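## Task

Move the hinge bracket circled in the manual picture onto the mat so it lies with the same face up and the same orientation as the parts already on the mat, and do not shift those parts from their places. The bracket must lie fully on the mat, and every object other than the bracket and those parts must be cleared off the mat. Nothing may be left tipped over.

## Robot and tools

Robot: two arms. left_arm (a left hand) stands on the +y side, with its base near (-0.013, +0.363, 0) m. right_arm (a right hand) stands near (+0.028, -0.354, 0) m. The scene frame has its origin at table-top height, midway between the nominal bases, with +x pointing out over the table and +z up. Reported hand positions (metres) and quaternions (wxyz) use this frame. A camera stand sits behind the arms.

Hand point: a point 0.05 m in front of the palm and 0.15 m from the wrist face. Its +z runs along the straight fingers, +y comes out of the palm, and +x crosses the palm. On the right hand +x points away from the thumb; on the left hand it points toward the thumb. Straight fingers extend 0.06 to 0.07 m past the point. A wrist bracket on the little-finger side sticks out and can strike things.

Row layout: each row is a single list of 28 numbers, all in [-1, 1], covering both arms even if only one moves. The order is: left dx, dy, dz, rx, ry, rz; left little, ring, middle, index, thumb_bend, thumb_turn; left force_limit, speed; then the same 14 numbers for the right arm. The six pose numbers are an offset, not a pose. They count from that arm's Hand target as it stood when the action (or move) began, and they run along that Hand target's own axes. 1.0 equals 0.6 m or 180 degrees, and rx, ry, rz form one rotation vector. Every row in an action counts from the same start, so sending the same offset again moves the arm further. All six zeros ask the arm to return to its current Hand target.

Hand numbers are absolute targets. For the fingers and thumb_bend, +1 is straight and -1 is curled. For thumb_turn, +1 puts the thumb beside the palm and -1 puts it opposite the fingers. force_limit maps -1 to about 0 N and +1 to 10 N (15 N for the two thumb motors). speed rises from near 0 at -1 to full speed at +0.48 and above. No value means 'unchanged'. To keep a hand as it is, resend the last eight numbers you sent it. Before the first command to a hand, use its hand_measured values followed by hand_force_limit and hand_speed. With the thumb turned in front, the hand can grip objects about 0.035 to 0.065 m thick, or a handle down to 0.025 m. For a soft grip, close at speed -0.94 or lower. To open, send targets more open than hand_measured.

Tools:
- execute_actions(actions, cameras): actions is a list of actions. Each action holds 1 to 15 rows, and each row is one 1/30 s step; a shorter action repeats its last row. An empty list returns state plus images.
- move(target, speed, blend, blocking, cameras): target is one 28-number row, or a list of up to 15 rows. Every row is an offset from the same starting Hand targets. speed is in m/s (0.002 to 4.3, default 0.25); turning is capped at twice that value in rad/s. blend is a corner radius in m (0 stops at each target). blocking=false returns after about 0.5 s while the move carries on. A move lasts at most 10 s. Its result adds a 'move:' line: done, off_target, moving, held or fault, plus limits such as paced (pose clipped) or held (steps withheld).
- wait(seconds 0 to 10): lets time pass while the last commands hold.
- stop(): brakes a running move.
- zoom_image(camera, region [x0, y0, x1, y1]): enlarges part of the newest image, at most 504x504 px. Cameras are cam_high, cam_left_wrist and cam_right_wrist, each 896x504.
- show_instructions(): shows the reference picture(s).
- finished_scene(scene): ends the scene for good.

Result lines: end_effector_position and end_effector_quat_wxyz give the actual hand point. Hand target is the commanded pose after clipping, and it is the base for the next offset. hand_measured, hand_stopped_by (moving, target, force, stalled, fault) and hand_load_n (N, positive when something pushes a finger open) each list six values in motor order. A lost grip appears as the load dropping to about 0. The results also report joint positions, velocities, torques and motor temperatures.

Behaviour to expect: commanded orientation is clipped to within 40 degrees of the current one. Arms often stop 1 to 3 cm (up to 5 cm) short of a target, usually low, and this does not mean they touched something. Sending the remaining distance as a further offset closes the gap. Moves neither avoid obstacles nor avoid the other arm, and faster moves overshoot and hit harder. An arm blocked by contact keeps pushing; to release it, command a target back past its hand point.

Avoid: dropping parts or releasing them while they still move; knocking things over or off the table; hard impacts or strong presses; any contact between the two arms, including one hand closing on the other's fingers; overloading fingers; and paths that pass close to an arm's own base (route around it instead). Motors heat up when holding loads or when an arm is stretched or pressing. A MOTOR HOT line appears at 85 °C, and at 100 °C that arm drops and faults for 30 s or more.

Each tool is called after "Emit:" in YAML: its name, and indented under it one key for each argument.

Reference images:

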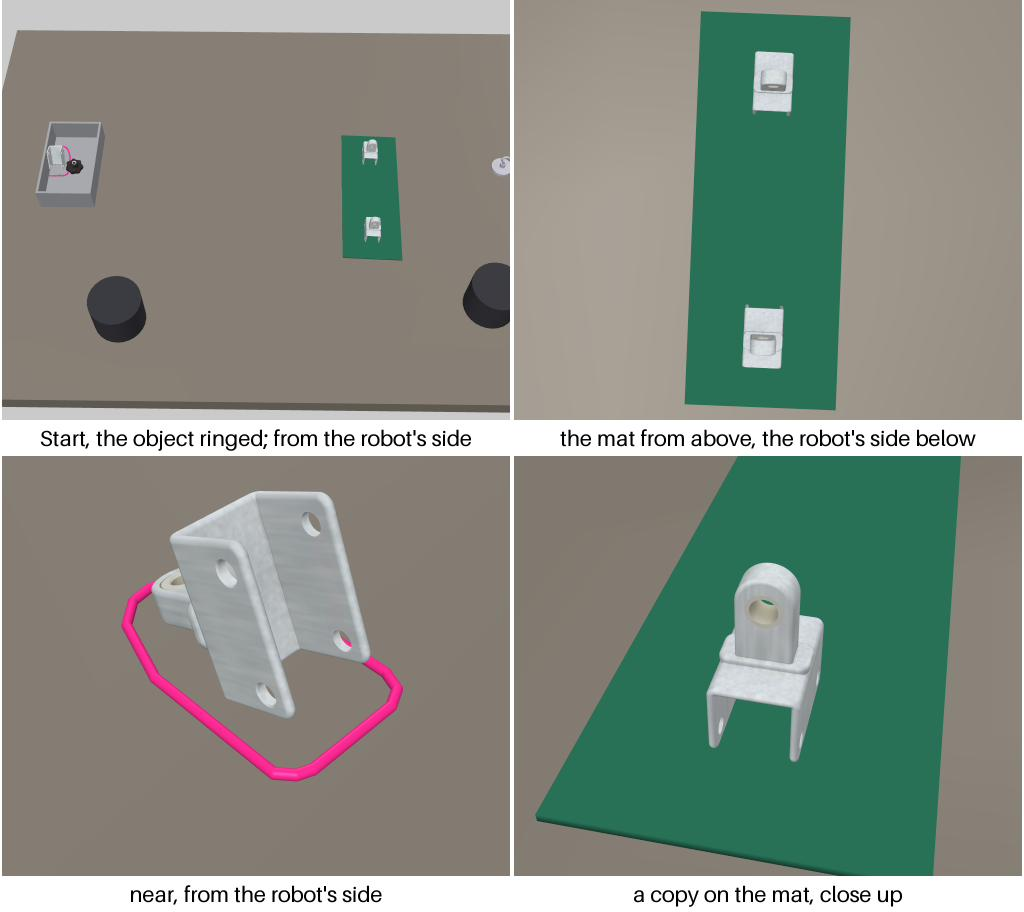

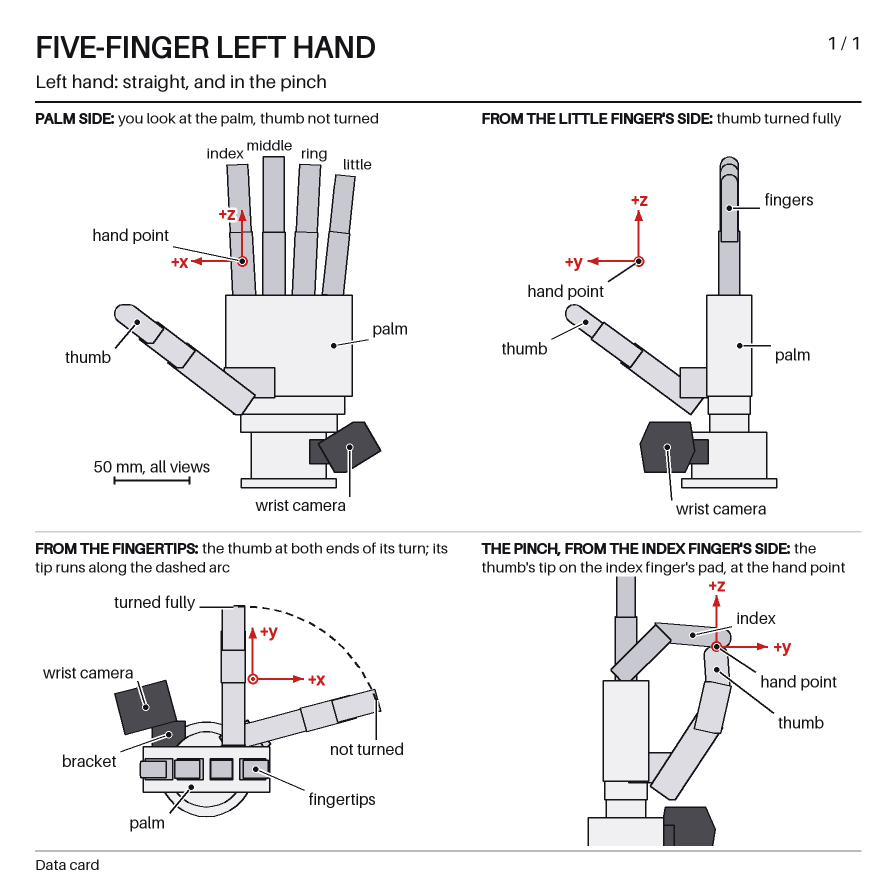

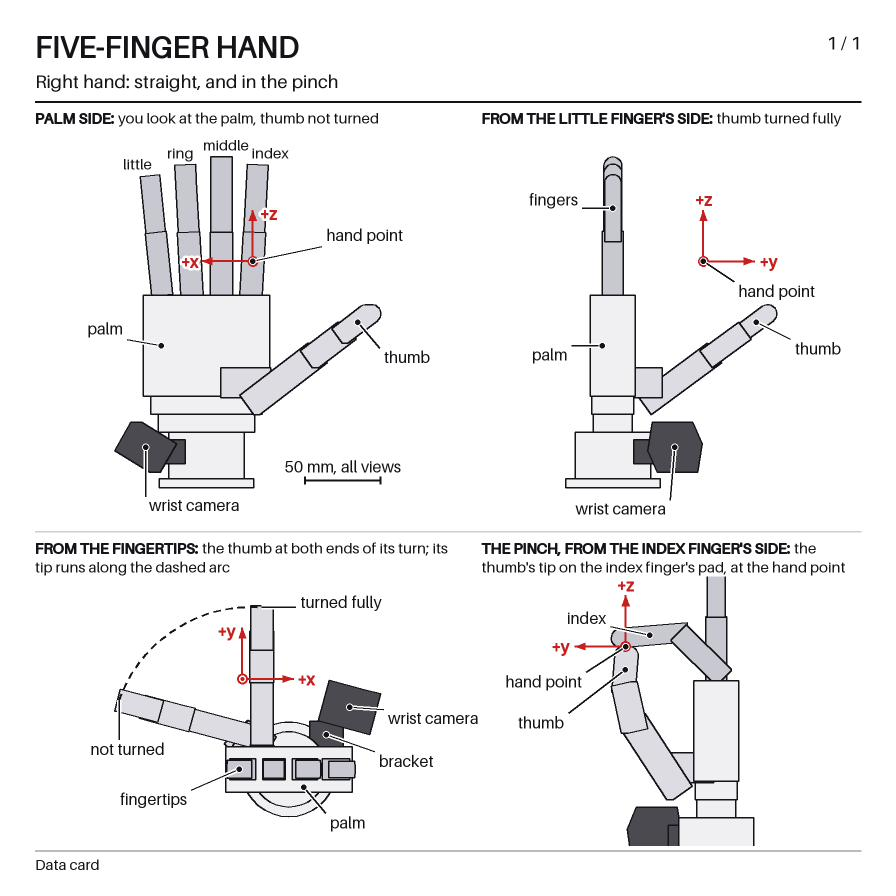

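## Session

Emit:
execute_actions:
  actions: []

Emit:
show_instructions:

Scene clock: 0.00 s.
left_arm: end_effector_position=(+0.3092, +0.1881, +0.1898) hand_measured=(+1.000, +1.000, +1.000, +1.000, +1.000, +1.000) hand_load_n=(+0.0, +0.0, +0.0, +0.0, +0.0, +0.0) hand_stopped_by=(target, target, target, target, target, target) hand_force_limit=0.00 hand_speed=-0.80 end_effector_quat_wxyz=(+0.076, +0.728, -0.670, -0.123) | right_arm: end_effector_position=(+0.7085, -0.2787, +0.1203) hand_measured=(+1.000, +1.000, +1.000, +1.000, +1.000, +1.000) hand_load_n=(+0.0, +0.0, +0.0, +0.0, +0.0, +0.5) hand_stopped_by=(target, target, target, target, target, target) hand_force_limit=0.00 hand_speed=-0.80 end_effector_quat_wxyz=(-0.013, +0.639, -0.558, +0.530)
Joint positions: left_arm=[-0.339 1.607 1.413 -1.663 0.04 -0.409] | right_arm=[0.291 1.899 1.481 -0.321 0.862 -0.225]
Joint velocities: within noise
Joint torques (N m): no reading
Motor temperatures (°C): left_arm=[25 30 42 27 29 26] | right_arm=[26 27 36 29 27 26]
Heat: left arm: hottest elbow 42 °C; right arm: hottest elbow 36 °C.
Hand target: left_arm +0.3162, +0.1851, +0.2034; +0.070, +0.728, -0.674, -0.104 | right_arm +0.7192, -0.2762, +0.1410; -0.027, +0.627, -0.560, +0.541
camera_calibration:
cam_left_wrist: T_world_to_cam=[[0.938592, -0.208185, -0.275145, -0.198002], [-0.0955335, -0.923082, 0.372548, 0.153121], [-0.33154, -0.323385, -0.886286, 0.44564], [0, 0, 0, 1]] pos_world=[0.348218, 0.244236, 0.283441]
cam_right_wrist: T_world_to_cam=[[-0.735727, -0.52446, -0.428541, 0.426973], [-0.407566, 0.848191, -0.338323, 0.545776], [0.540922, -0.0742545, -0.837789, -0.188131], [0, 0, 0, 1]] pos_world=[0.63834, -0.252961, 0.210011]

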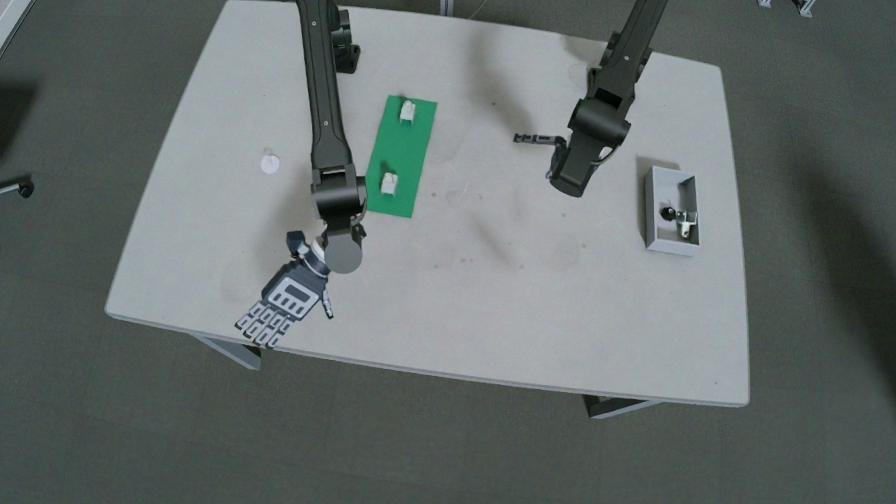

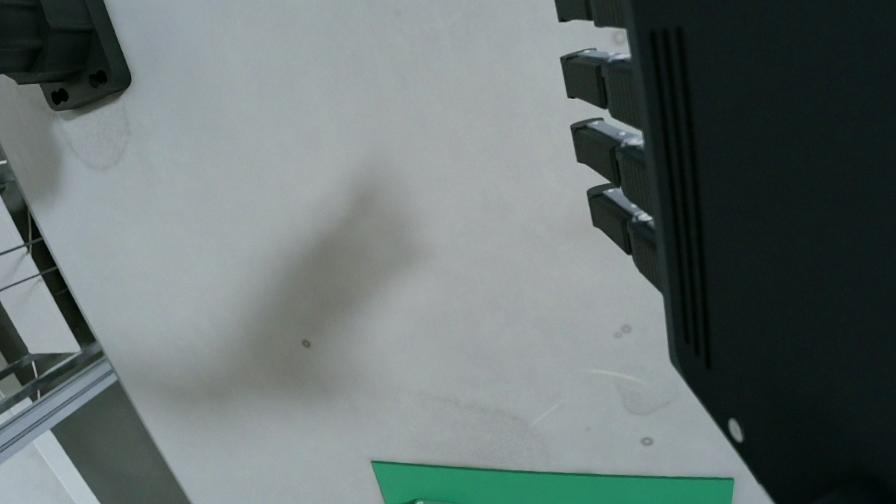

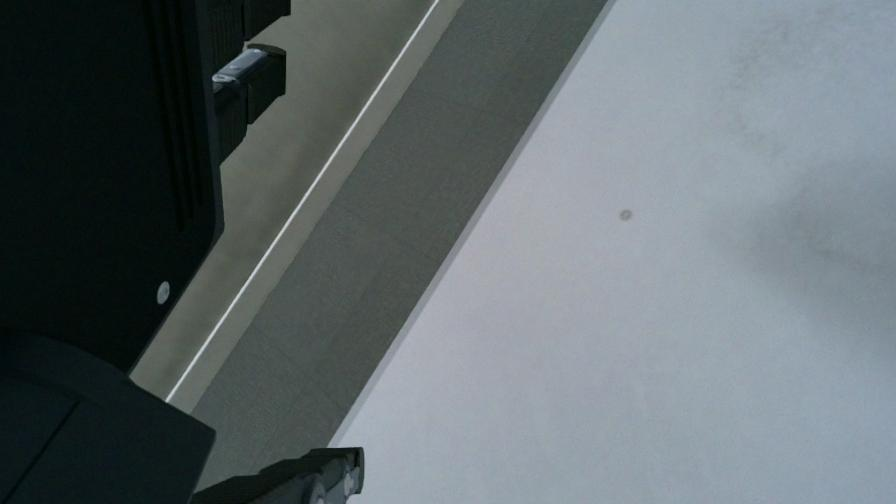

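Reference images for this scene: manual, FIVE-FINGER LEFT HAND page 1, FIVE-FINGER HAND page 1.

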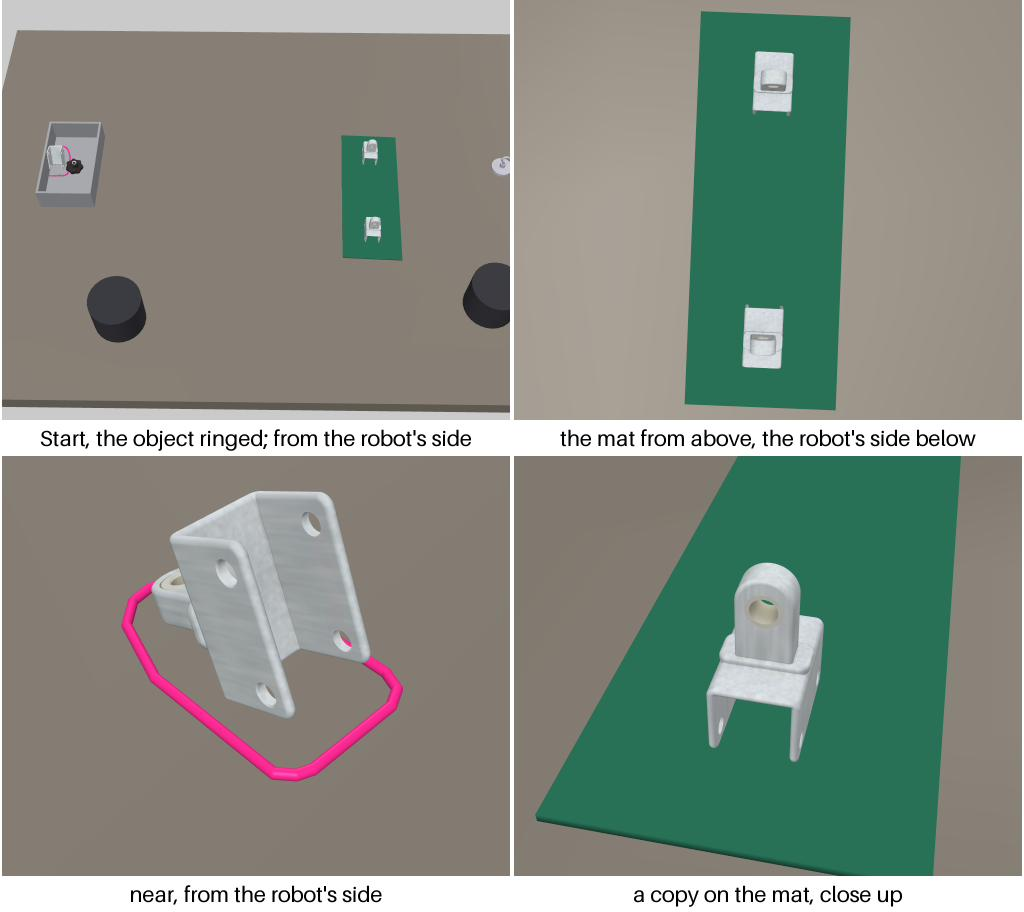

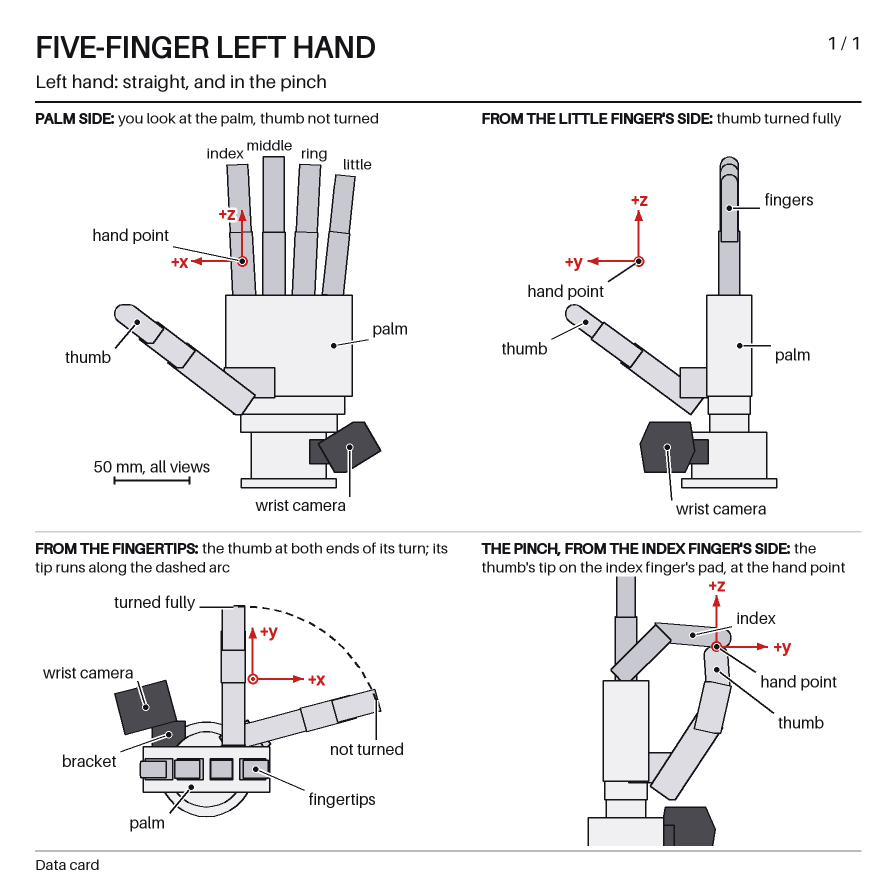

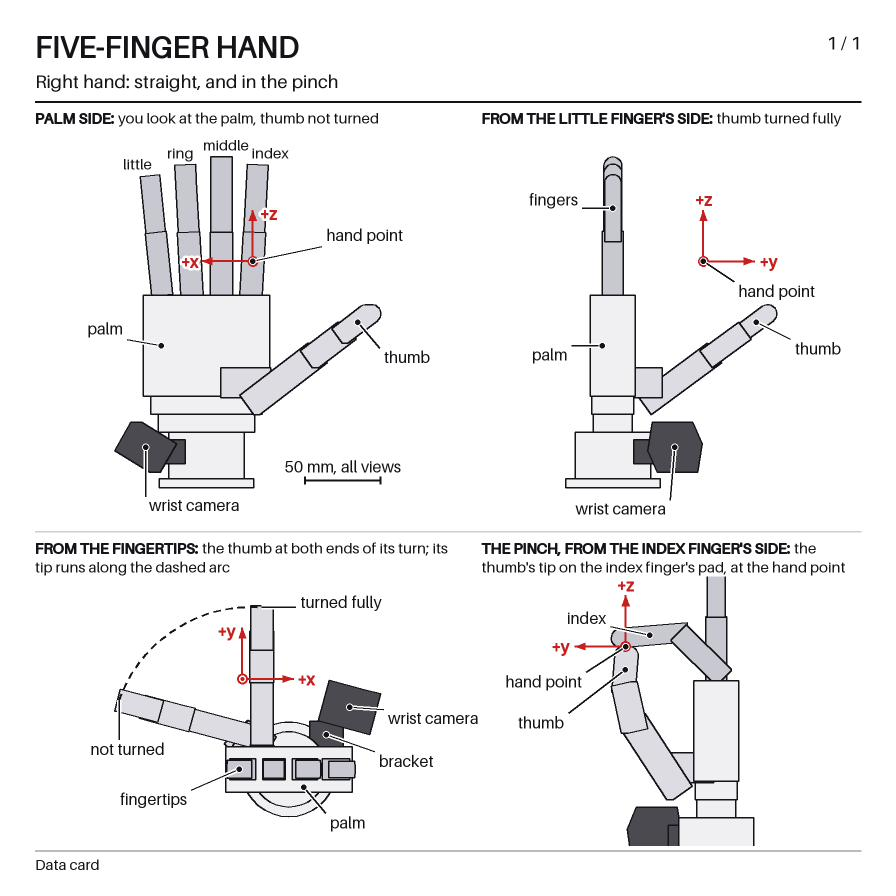

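Emit:
zoom_image:
  camera: "cam_high"
  region: [620, 150, 720, 270]

Emit:
zoom_image:
  camera: "cam_high"
  region: [340, 80, 460, 230]

Scaled by 4.200 from the camera's 896x504 image, which has a finer 1280x720 frame.

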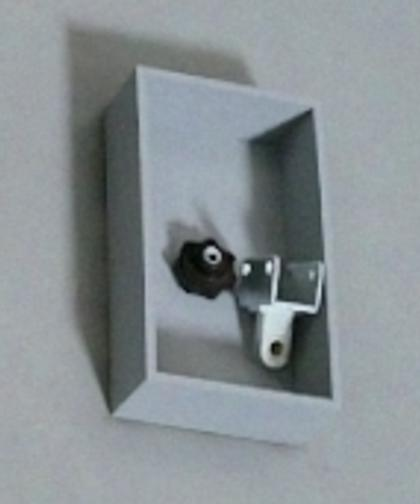

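Scaled by 3.360 from the camera's 896x504 image, which has a finer 1280x720 frame.

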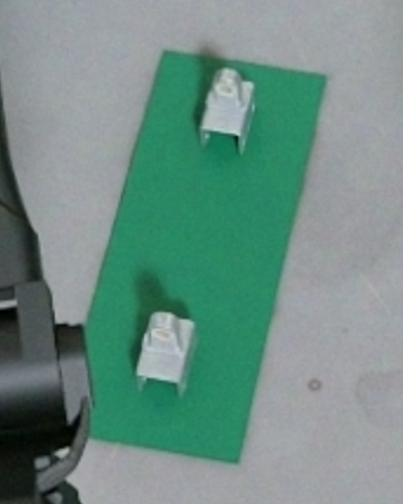

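Emit:
move:
  target: [-0.532,-0.033,0.028,0.1854,0.0136,-0.0909,1,1,1,1,1,1,0.0,-0.8,0,0,0,0,0,0,1,1,1,1,1,1,0.0,-0.8]
  speed: 0.2
  cameras: ["cam_high","cam_left_wrist"]

Scene clock: 317.80 s.
left_arm: end_effector_position=(+0.3006, +0.5008, +0.1899) hand_measured=(+1.000, +1.000, +1.000, +1.000, +1.000, +1.000) hand_load_n=(+0.0, +0.0, +0.0, +0.0, +0.0, +0.0) hand_stopped_by=(target, target, target, target, target, target) hand_force_limit=0.00 hand_speed=-0.80 end_effector_quat_wxyz=(-0.119, +0.815, -0.560, +0.086) | right_arm: end_effector_position=(+0.7085, -0.2787, +0.1203) hand_measured=(+1.000, +1.000, +1.000, +1.000, +1.000, +1.000) hand_load_n=(+0.0, +0.0, +0.0, +0.0, +0.0, +0.0) hand_stopped_by=(target, target, target, target, target, target) hand_force_limit=0.00 hand_speed=-0.80 end_effector_quat_wxyz=(-0.013, +0.639, -0.558, +0.530)
Joint positions: left_arm=[0.5 1.195 1.08 -1.164 0.046 0.133] | right_arm=[0.291 1.899 1.481 -0.321 0.862 -0.225]
Joint torques (N m): left_arm=[0.21 -7.36 9.32 1.17 0.16 0.19] | right_arm=[-1.26 -16.38 10.96 1.44 0.39 -0.14]
Motor temperatures (°C): left_arm=[25 31 51 27 29 26] | right_arm=[26 33 47 29 27 26]
Heat: left arm: hottest elbow 51 °C; right arm: hottest elbow 47 °C.
Hand target: left_arm +0.3086, +0.5052, +0.2006; -0.143, +0.807, -0.564, +0.100 | right_arm +0.7192, -0.2762, +0.1410; -0.027, +0.627, -0.560, +0.541
Off the commanded pose: left_arm 0.014 m, 3 deg | right_arm 0.023 m, 2 deg.
move: off_target (left_arm, right_arm)
camera_calibration:
cam_left_wrist: T_world_to_cam=[[0.955659, 0.0524797, 0.289762, -0.367658], [-0.034957, -0.956816, 0.288583, 0.455585], [0.292394, -0.285916, -0.912556, 0.342726], [0, 0, 0, 1]] pos_world=[0.267071, 0.553196, 0.287816]
Images, in order (width x height): cam_high 896x504, cam_left_wrist 896x504.

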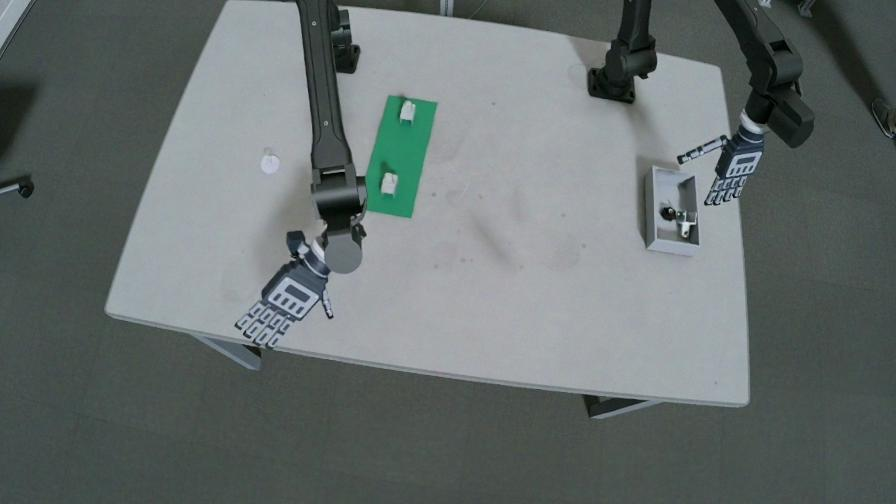

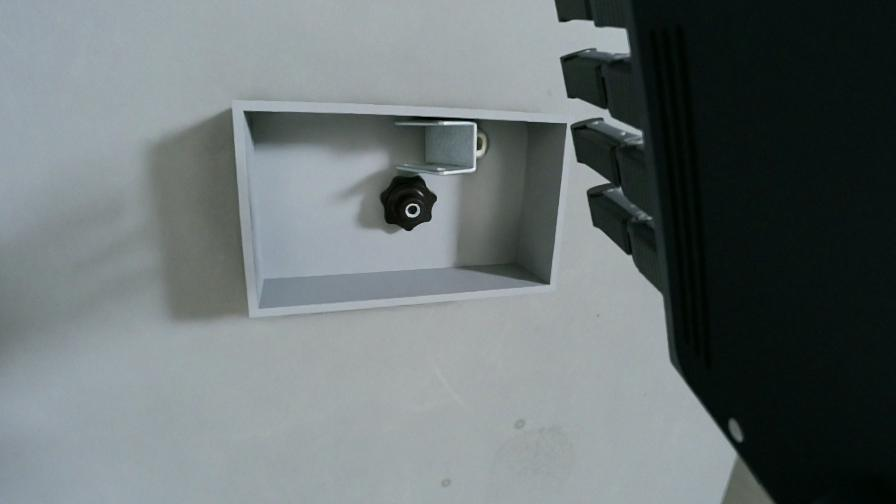

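Emit:
zoom_image:
  camera: "cam_left_wrist"
  region: [360, 90, 580, 310]

Scaled by 2.291 from the camera's 896x504 image, which has a finer 1280x720 frame.

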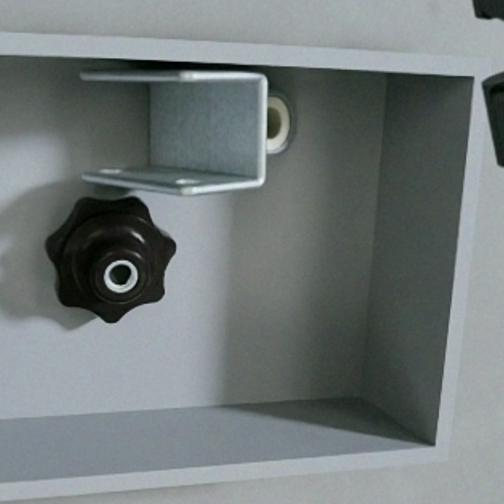

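Emit:
zoom_image:
  camera: "cam_high"
  region: [375, 85, 435, 130]

Emit:
zoom_image:
  camera: "cam_high"
  region: [365, 160, 425, 205]

Emit:
zoom_image:
  camera: "cam_left_wrist"
  region: [380, 100, 510, 200]

Emit:
zoom_image:
  camera: "cam_high"
  region: [640, 160, 710, 260]

Scaled by 8.400 from the camera's 896x504 image, which has a finer 1280x720 frame.

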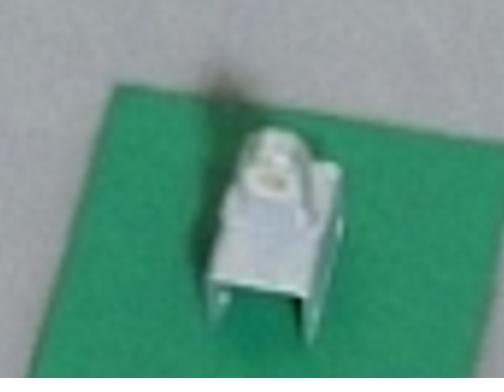

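Scaled by 8.400 from the camera's 896x504 image, which has a finer 1280x720 frame.

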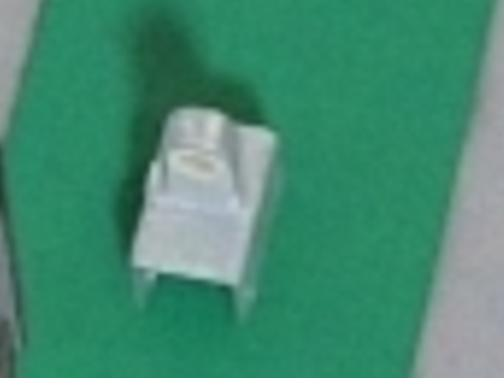

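Scaled by 3.877 from the camera's 896x504 image, which has a finer 1280x720 frame.

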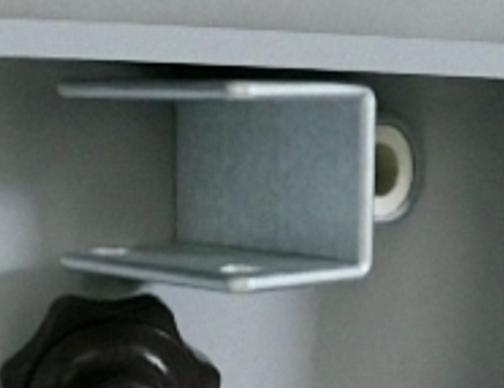

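Scaled by 5.040 from the camera's 896x504 image, which has a finer 1280x720 frame.

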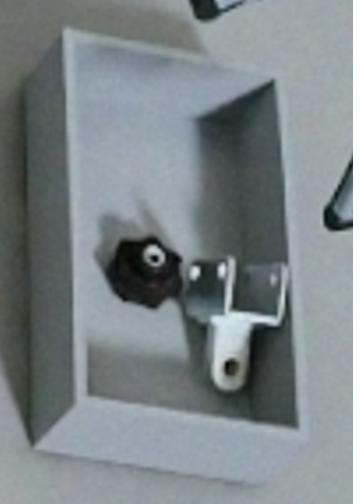

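Emit:
move:
  target: [-0.01,-0.0793,0.1683,0.1651,0.0645,0.0921,-1,-1,-1,-0.06,0.52,-0.72,0.0,-0.5,0,0,0,0,0,0,1,1,1,1,1,1,0.0,-0.8]
  speed: 0.12
  cameras: ["cam_high","cam_left_wrist"]

Scene clock: 538.00 s.
left_arm: end_effector_position=(+0.3733, +0.5277, +0.1146) hand_measured=(-1.000, -1.000, -1.000, -0.060, +0.520, -0.720) hand_load_n=(+0.5, +0.0, +0.0, +0.0, +0.0, +0.0) hand_stopped_by=(target, target, target, target, target, target) hand_force_limit=0.00 hand_speed=-0.50 end_effector_quat_wxyz=(-0.280, +0.652, -0.639, +0.296) | right_arm: end_effector_position=(+0.7085, -0.2787, +0.1203) hand_measured=(+1.000, +1.000, +1.000, +1.000, +1.000, +1.000) hand_load_n=(+0.0, +0.0, +0.0, +0.0, +0.0, +0.0) hand_stopped_by=(target, target, target, target, target, target) hand_force_limit=0.00 hand_speed=-0.80 end_effector_quat_wxyz=(-0.013, +0.639, -0.558, +0.530)
Joint positions: left_arm=[0.611 1.21 0.762 -0.393 0.458 0.419] | right_arm=[0.291 1.899 1.481 -0.321 0.862 -0.225]
Joint torques (N m): left_arm=[0.73 -6.36 9.07 1.98 0.48 0.19] | right_arm=[-1.32 -16.38 10.99 1.42 0.39 -0.14]
Heat: left arm: hottest elbow 48 °C; right arm: hottest elbow 47 °C.
Hand target: left_arm +0.3811, +0.5380, +0.1221; -0.300, +0.641, -0.640, +0.299 | right_arm +0.7192, -0.2762, +0.1410; -0.027, +0.627, -0.560, +0.541
Off the commanded pose: left_arm 0.015 m, 3 deg | right_arm 0.023 m, 2 deg.
move: off_target (left_arm, right_arm)
camera_calibration:
cam_left_wrist: T_world_to_cam=[[0.632859, -0.269701, 0.725776, -0.176186], [-0.461312, -0.884173, 0.0736915, 0.651078], [0.621837, -0.381445, -0.683973, 0.161749], [0, 0, 0, 1]] pos_world=[0.311269, 0.589847, 0.190524]
Images, in order (width x height): cam_high 896x504, cam_left_wrist 896x504.

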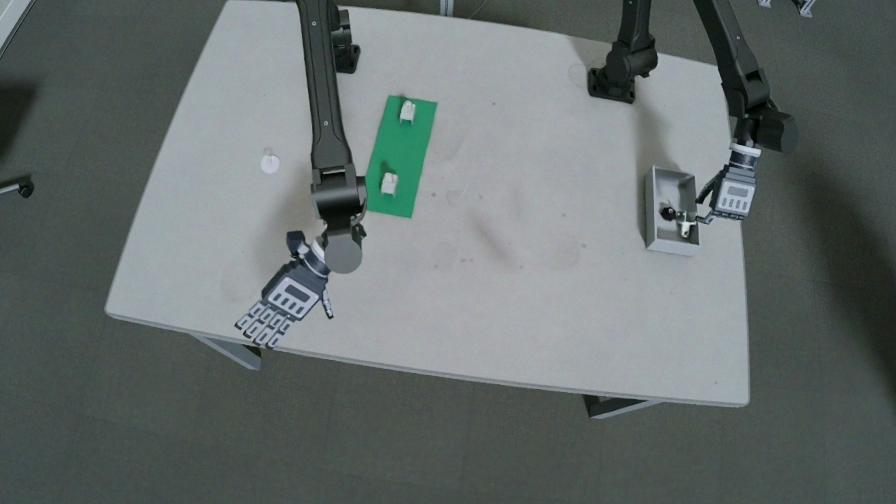

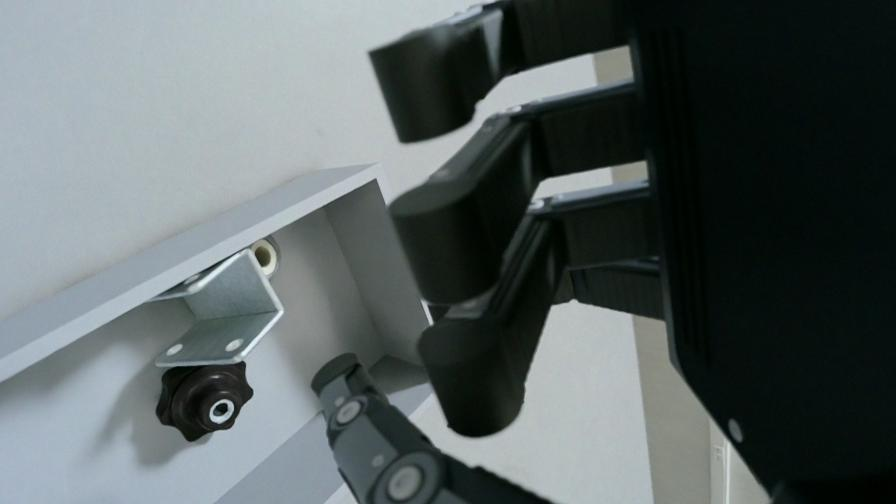

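Emit:
move:
  target: [-0.0088,0.0644,0.0519,0,0,0,-1,-1,-1,-0.06,0.52,-0.72,0.0,-0.5,0,0,0,0,0,0,1,1,1,1,1,1,0.0,-0.8]
  speed: 0.06
  cameras: ["cam_left_wrist"]

Emit:
zoom_image:
  camera: "cam_left_wrist"
  region: [200, 180, 460, 440]

Scene clock: 625.33 s.
left_arm: end_effector_position=(+0.3718, +0.5325, +0.0644) hand_measured=(-1.000, -1.000, -1.000, -0.060, +0.520, -0.720) hand_load_n=(+0.0, +0.0, +0.0, +0.5, +0.0, +0.0) hand_stopped_by=(target, target, target, target, target, target) hand_force_limit=0.00 hand_speed=-0.50 end_effector_quat_wxyz=(-0.278, +0.653, -0.639, +0.296) | right_arm: end_effector_position=(+0.7085, -0.2787, +0.1203) hand_measured=(+1.000, +1.000, +1.000, +1.000, +1.000, +1.000) hand_load_n=(+0.0, +0.0, +0.0, +0.0, +0.0, +0.0) hand_stopped_by=(target, target, target, target, target, target) hand_force_limit=0.00 hand_speed=-0.80 end_effector_quat_wxyz=(-0.013, +0.639, -0.558, +0.530)
Joint positions: left_arm=[0.625 1.301 0.687 -0.235 0.467 0.43] | right_arm=[0.291 1.899 1.481 -0.321 0.862 -0.225]
Joint torques (N m): left_arm=[0.15 -6.42 8.46 1.85 0.47 0.19] | right_arm=[-1.26 -16.44 11.02 1.46 0.39 -0.14]
Heat: left arm: hottest elbow 50 °C; right arm: hottest elbow 47 °C.
Hand target: left_arm +0.3802, +0.5433, +0.0724; -0.300, +0.641, -0.640, +0.299 | right_arm +0.7192, -0.2762, +0.1410; -0.027, +0.627, -0.560, +0.541
Off the commanded pose: left_arm 0.016 m, 3 deg | right_arm 0.023 m, 2 deg.
move: off_target (left_arm, right_arm)
camera_calibration:
cam_left_wrist: T_world_to_cam=[[0.634511, -0.267881, 0.725008, -0.139022], [-0.460708, -0.884251, 0.076482, 0.657987], [0.6206, -0.382545, -0.684481, 0.131131], [0, 0, 0, 1]] pos_world=[0.30997, 0.594748, 0.140225]
Images, in order (width x height): cam_left_wrist 896x504.

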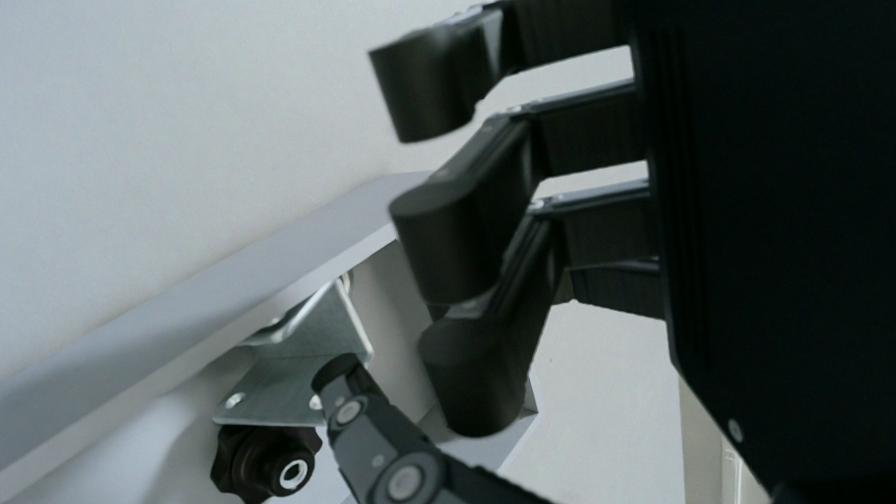

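Scaled by 1.938 from the camera's 896x504 image, which has a finer 1280x720 frame.

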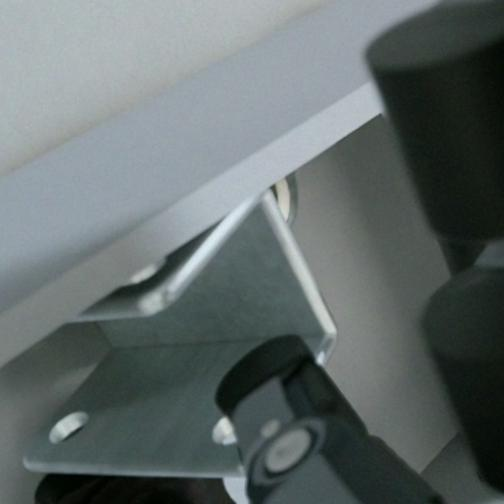

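Emit:
wait:
  seconds: 0
  cameras: ["cam_left_wrist"]

Emit:
zoom_image:
  camera: "cam_left_wrist"
  region: [240, 240, 490, 490]

Scene clock: 673.70 s.
left_arm: end_effector_position=(+0.3718, +0.5325, +0.0644) hand_measured=(-1.000, -1.000, -1.000, -0.060, +0.520, -0.720) hand_load_n=(+0.0, +0.0, +0.0, +0.0, +0.0, +0.0) hand_stopped_by=(target, target, target, target, target, target) hand_force_limit=0.00 hand_speed=-0.50 end_effector_quat_wxyz=(-0.278, +0.653, -0.639, +0.296) | right_arm: end_effector_position=(+0.7085, -0.2787, +0.1203) hand_measured=(+1.000, +1.000, +1.000, +1.000, +1.000, +1.000) hand_load_n=(+0.0, +0.0, +0.0, +0.0, +0.0, +0.0) hand_stopped_by=(target, target, target, target, target, target) hand_force_limit=0.00 hand_speed=-0.80 end_effector_quat_wxyz=(-0.013, +0.639, -0.558, +0.530)
Joint positions: left_arm=[0.625 1.301 0.687 -0.235 0.467 0.43] | right_arm=[0.291 1.899 1.481 -0.321 0.862 -0.225]
Joint torques (N m): left_arm=[-0.21 -6.71 8.53 1.98 0.49 0.22] | right_arm=[-1.26 -16.32 10.99 1.43 0.38 -0.14]
Heat: left arm: hottest elbow 48 °C; right arm: hottest elbow 47 °C.
Hand target: left_arm +0.3802, +0.5433, +0.0724; -0.300, +0.641, -0.640, +0.299 | right_arm +0.7192, -0.2762, +0.1410; -0.027, +0.627, -0.560, +0.541
Off the commanded pose: left_arm 0.016 m, 3 deg | right_arm 0.023 m, 2 deg.
camera_calibration:
cam_left_wrist: T_world_to_cam=[[0.634511, -0.267881, 0.725008, -0.139022], [-0.460708, -0.884251, 0.076482, 0.657987], [0.6206, -0.382545, -0.684481, 0.131131], [0, 0, 0, 1]] pos_world=[0.30997, 0.594748, 0.140225]
Images, in order (width x height): cam_left_wrist 896x504.

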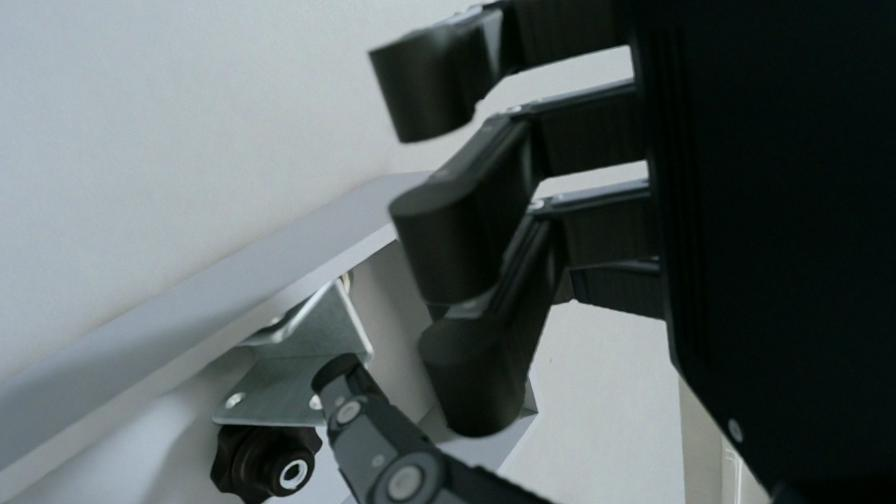

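Scaled by 2.016 from the camera's 896x504 image, which has a finer 1280x720 frame.

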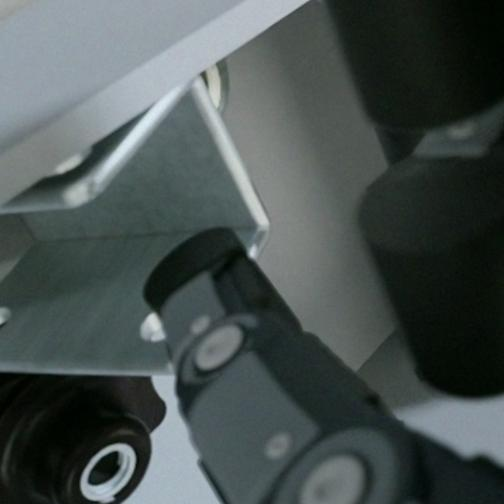

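Emit:
move:
  target: [-0.0083,0.0132,0.0154,0,0,0,-1,-1,-1,-0.06,0.52,-0.72,0.0,-0.5,0,0,0,0,0,0,1,1,1,1,1,1,0.0,-0.8]
  speed: 0.05
  cameras: ["cam_left_wrist"]

Emit:
zoom_image:
  camera: "cam_left_wrist"
  region: [240, 240, 590, 490]

Scene clock: 723.37 s.
left_arm: end_effector_position=(+0.3743, +0.5374, +0.0534) hand_measured=(-1.000, -1.000, -1.000, -0.060, +0.520, -0.720) hand_load_n=(+0.0, +0.0, +0.0, +0.0, +0.0, +0.0) hand_stopped_by=(target, target, target, target, target, target) hand_force_limit=0.00 hand_speed=-0.50 end_effector_quat_wxyz=(-0.279, +0.652, -0.639, +0.297) | right_arm: end_effector_position=(+0.7085, -0.2787, +0.1203) hand_measured=(+1.000, +1.000, +1.000, +1.000, +1.000, +1.000) hand_load_n=(+0.0, +0.0, +0.0, +0.0, +0.0, +0.0) hand_stopped_by=(target, target, target, target, target, target) hand_force_limit=0.00 hand_speed=-0.80 end_effector_quat_wxyz=(-0.013, +0.639, -0.558, +0.530)
Joint positions: left_arm=[0.632 1.336 0.683 -0.195 0.473 0.436] | right_arm=[0.291 1.899 1.481 -0.321 0.862 -0.225]
Joint torques (N m): left_arm=[0.56 -6.95 8.31 2.02 0.5 0.18] | right_arm=[-1.38 -16.21 11 1.44 0.39 -0.14]
Heat: left arm: hottest elbow 47 °C; right arm: hottest elbow 47 °C.
Hand target: left_arm +0.3822, +0.5483, +0.0604; -0.300, +0.641, -0.640, +0.299 | right_arm +0.7192, -0.2762, +0.1410; -0.027, +0.627, -0.560, +0.541
Off the commanded pose: left_arm 0.015 m, 3 deg | right_arm 0.023 m, 2 deg.
move: off_target (left_arm, right_arm)
camera_calibration:
cam_left_wrist: T_world_to_cam=[[0.632308, -0.268858, 0.726569, -0.130048], [-0.461433, -0.884047, 0.0744386, 0.664595], [0.622308, -0.382331, -0.683049, 0.123135], [0, 0, 0, 1]] pos_world=[0.312269, 0.599647, 0.129124]
Images, in order (width x height): cam_left_wrist 896x504.

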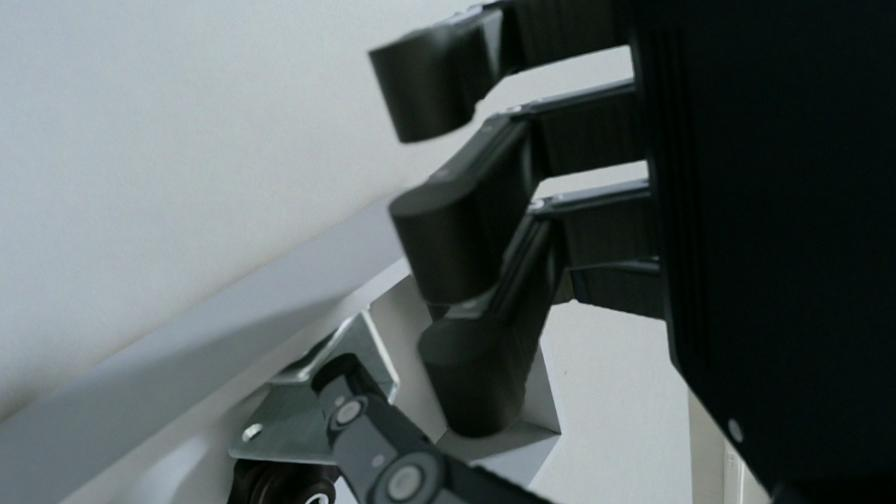

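Scaled by 1.440 from the camera's 896x504 image, which has a finer 1280x720 frame.

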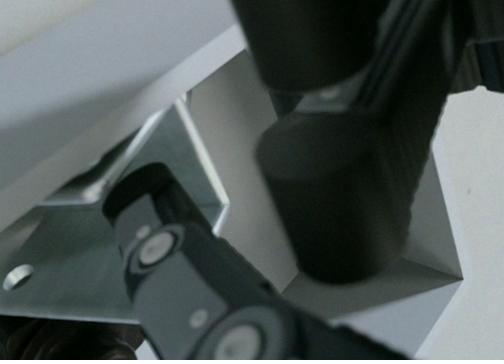

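Emit:
move:
  target: [0,0.0117,0.012,0,0,0,-1,-1,-1,-0.06,0.52,-0.72,0.0,-0.5,0,0,0,0,0,0,1,1,1,1,1,1,0.0,-0.8]
  speed: 0.05
  cameras: ["cam_left_wrist"]

Emit:
zoom_image:
  camera: "cam_left_wrist"
  region: [240, 240, 590, 490]

Scene clock: 739.87 s.
left_arm: end_effector_position=(+0.3750, +0.5379, +0.0437) hand_measured=(-1.000, -1.000, -1.000, -0.060, +0.520, -0.720) hand_load_n=(+0.0, +0.0, +0.0, +0.0, +0.0, +0.0) hand_stopped_by=(target, target, target, target, target, target) hand_force_limit=0.00 hand_speed=-0.50 end_effector_quat_wxyz=(-0.279, +0.652, -0.639, +0.297) | right_arm: end_effector_position=(+0.7085, -0.2787, +0.1203) hand_measured=(+1.000, +1.000, +1.000, +1.000, +1.000, +1.000) hand_load_n=(+0.0, -0.5, +0.0, +0.0, +0.0, +0.0) hand_stopped_by=(target, target, target, target, target, target) hand_force_limit=0.00 hand_speed=-0.80 end_effector_quat_wxyz=(-0.013, +0.639, -0.558, +0.530)
Joint positions: left_arm=[0.632 1.359 0.672 -0.161 0.473 0.436] | right_arm=[0.291 1.899 1.481 -0.321 0.862 -0.225]
Joint torques (N m): left_arm=[0.38 -7.12 8.14 1.85 0.45 0.18] | right_arm=[-1.26 -16.38 11 1.42 0.38 -0.15]
Heat: left arm: hottest elbow 48 °C; right arm: hottest elbow 47 °C.
Hand target: left_arm +0.3832, +0.5483, +0.0504; -0.300, +0.641, -0.640, +0.299 | right_arm +0.7192, -0.2762, +0.1410; -0.027, +0.627, -0.560, +0.541
Off the commanded pose: left_arm 0.015 m, 3 deg | right_arm 0.023 m, 2 deg.
move: off_target (left_arm, right_arm)
camera_calibration:
cam_left_wrist: T_world_to_cam=[[0.632308, -0.268858, 0.726569, -0.123308], [-0.461433, -0.884047, 0.0744386, 0.666082], [0.622308, -0.382331, -0.683049, 0.116265], [0, 0, 0, 1]] pos_world=[0.312969, 0.600147, 0.119424]
Images, in order (width x height): cam_left_wrist 896x504.

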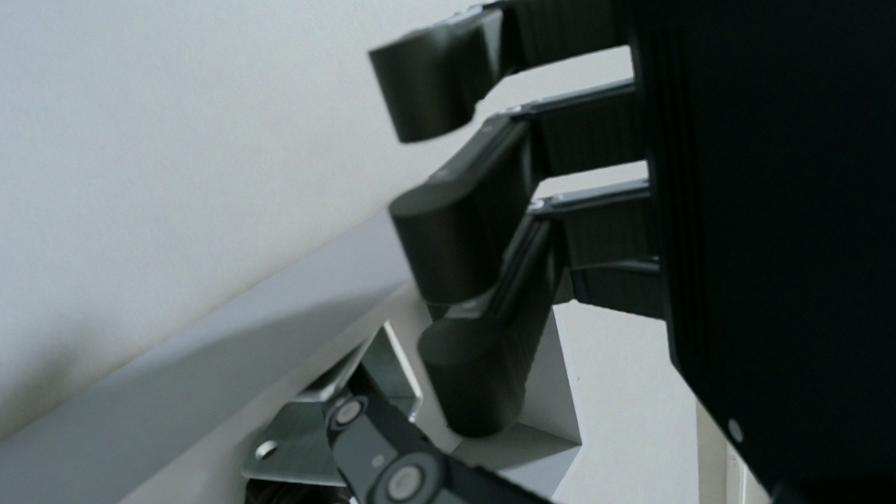

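Scaled by 1.440 from the camera's 896x504 image, which has a finer 1280x720 frame.

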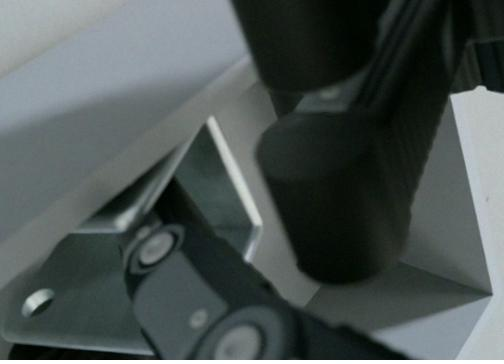

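Emit:
move:
  target: [0,0,0,0,0,0,-1,-1,-1,-0.6,0.0,-0.72,0.2,-0.9,0,0,0,0,0,0,1,1,1,1,1,1,0.0,-0.8]
  cameras: ["cam_left_wrist"]

Emit:
zoom_image:
  camera: "cam_left_wrist"
  region: [240, 240, 590, 490]

Scene clock: 754.53 s.
left_arm: end_effector_position=(+0.3750, +0.5379, +0.0437) hand_measured=(-1.000, -1.000, -1.000, -0.412, +0.330, -0.720) hand_load_n=(+0.0, +0.0, +0.0, +8.5, +9.5, +0.0) hand_stopped_by=(target, target, target, force, force, target) hand_force_limit=0.20 hand_speed=-0.90 end_effector_quat_wxyz=(-0.279, +0.652, -0.639, +0.297) | right_arm: end_effector_position=(+0.7085, -0.2787, +0.1203) hand_measured=(+1.000, +1.000, +1.000, +1.000, +1.000, +1.000) hand_load_n=(+0.0, +0.0, +0.0, +0.0, +0.0, +0.0) hand_stopped_by=(target, target, target, target, target, target) hand_force_limit=0.00 hand_speed=-0.80 end_effector_quat_wxyz=(-0.013, +0.639, -0.558, +0.530)
Joint positions: left_arm=[0.632 1.359 0.672 -0.161 0.473 0.436] | right_arm=[0.291 1.899 1.481 -0.321 0.862 -0.225]
Joint torques (N m): left_arm=[0.26 -6.83 8.14 2.11 0.43 0.14] | right_arm=[-1.32 -16.44 10.99 1.42 0.38 -0.14]
Heat: left arm: hottest elbow 48 °C; right arm: hottest elbow 47 °C.
Hand target: left_arm +0.3832, +0.5483, +0.0504; -0.300, +0.641, -0.640, +0.299 | right_arm +0.7192, -0.2762, +0.1410; -0.027, +0.627, -0.560, +0.541
Off the commanded pose: left_arm 0.015 m, 3 deg | right_arm 0.023 m, 2 deg.
move: off_target (left_arm, right_arm)
camera_calibration:
cam_left_wrist: T_world_to_cam=[[0.632308, -0.268858, 0.726569, -0.123308], [-0.461433, -0.884047, 0.0744386, 0.666082], [0.622308, -0.382331, -0.683049, 0.116265], [0, 0, 0, 1]] pos_world=[0.312969, 0.600147, 0.119424]
Images, in order (width x height): cam_left_wrist 896x504.

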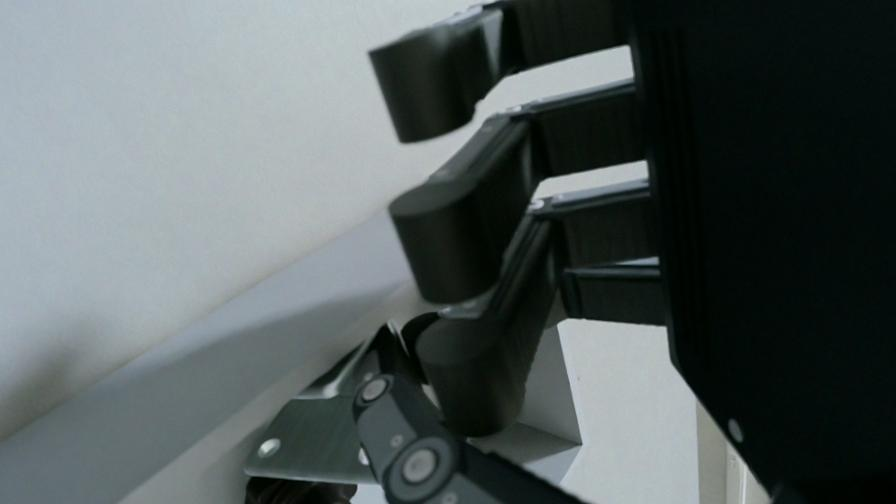

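Scaled by 1.440 from the camera's 896x504 image, which has a finer 1280x720 frame.

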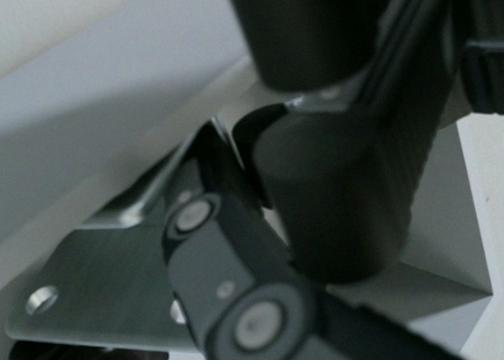

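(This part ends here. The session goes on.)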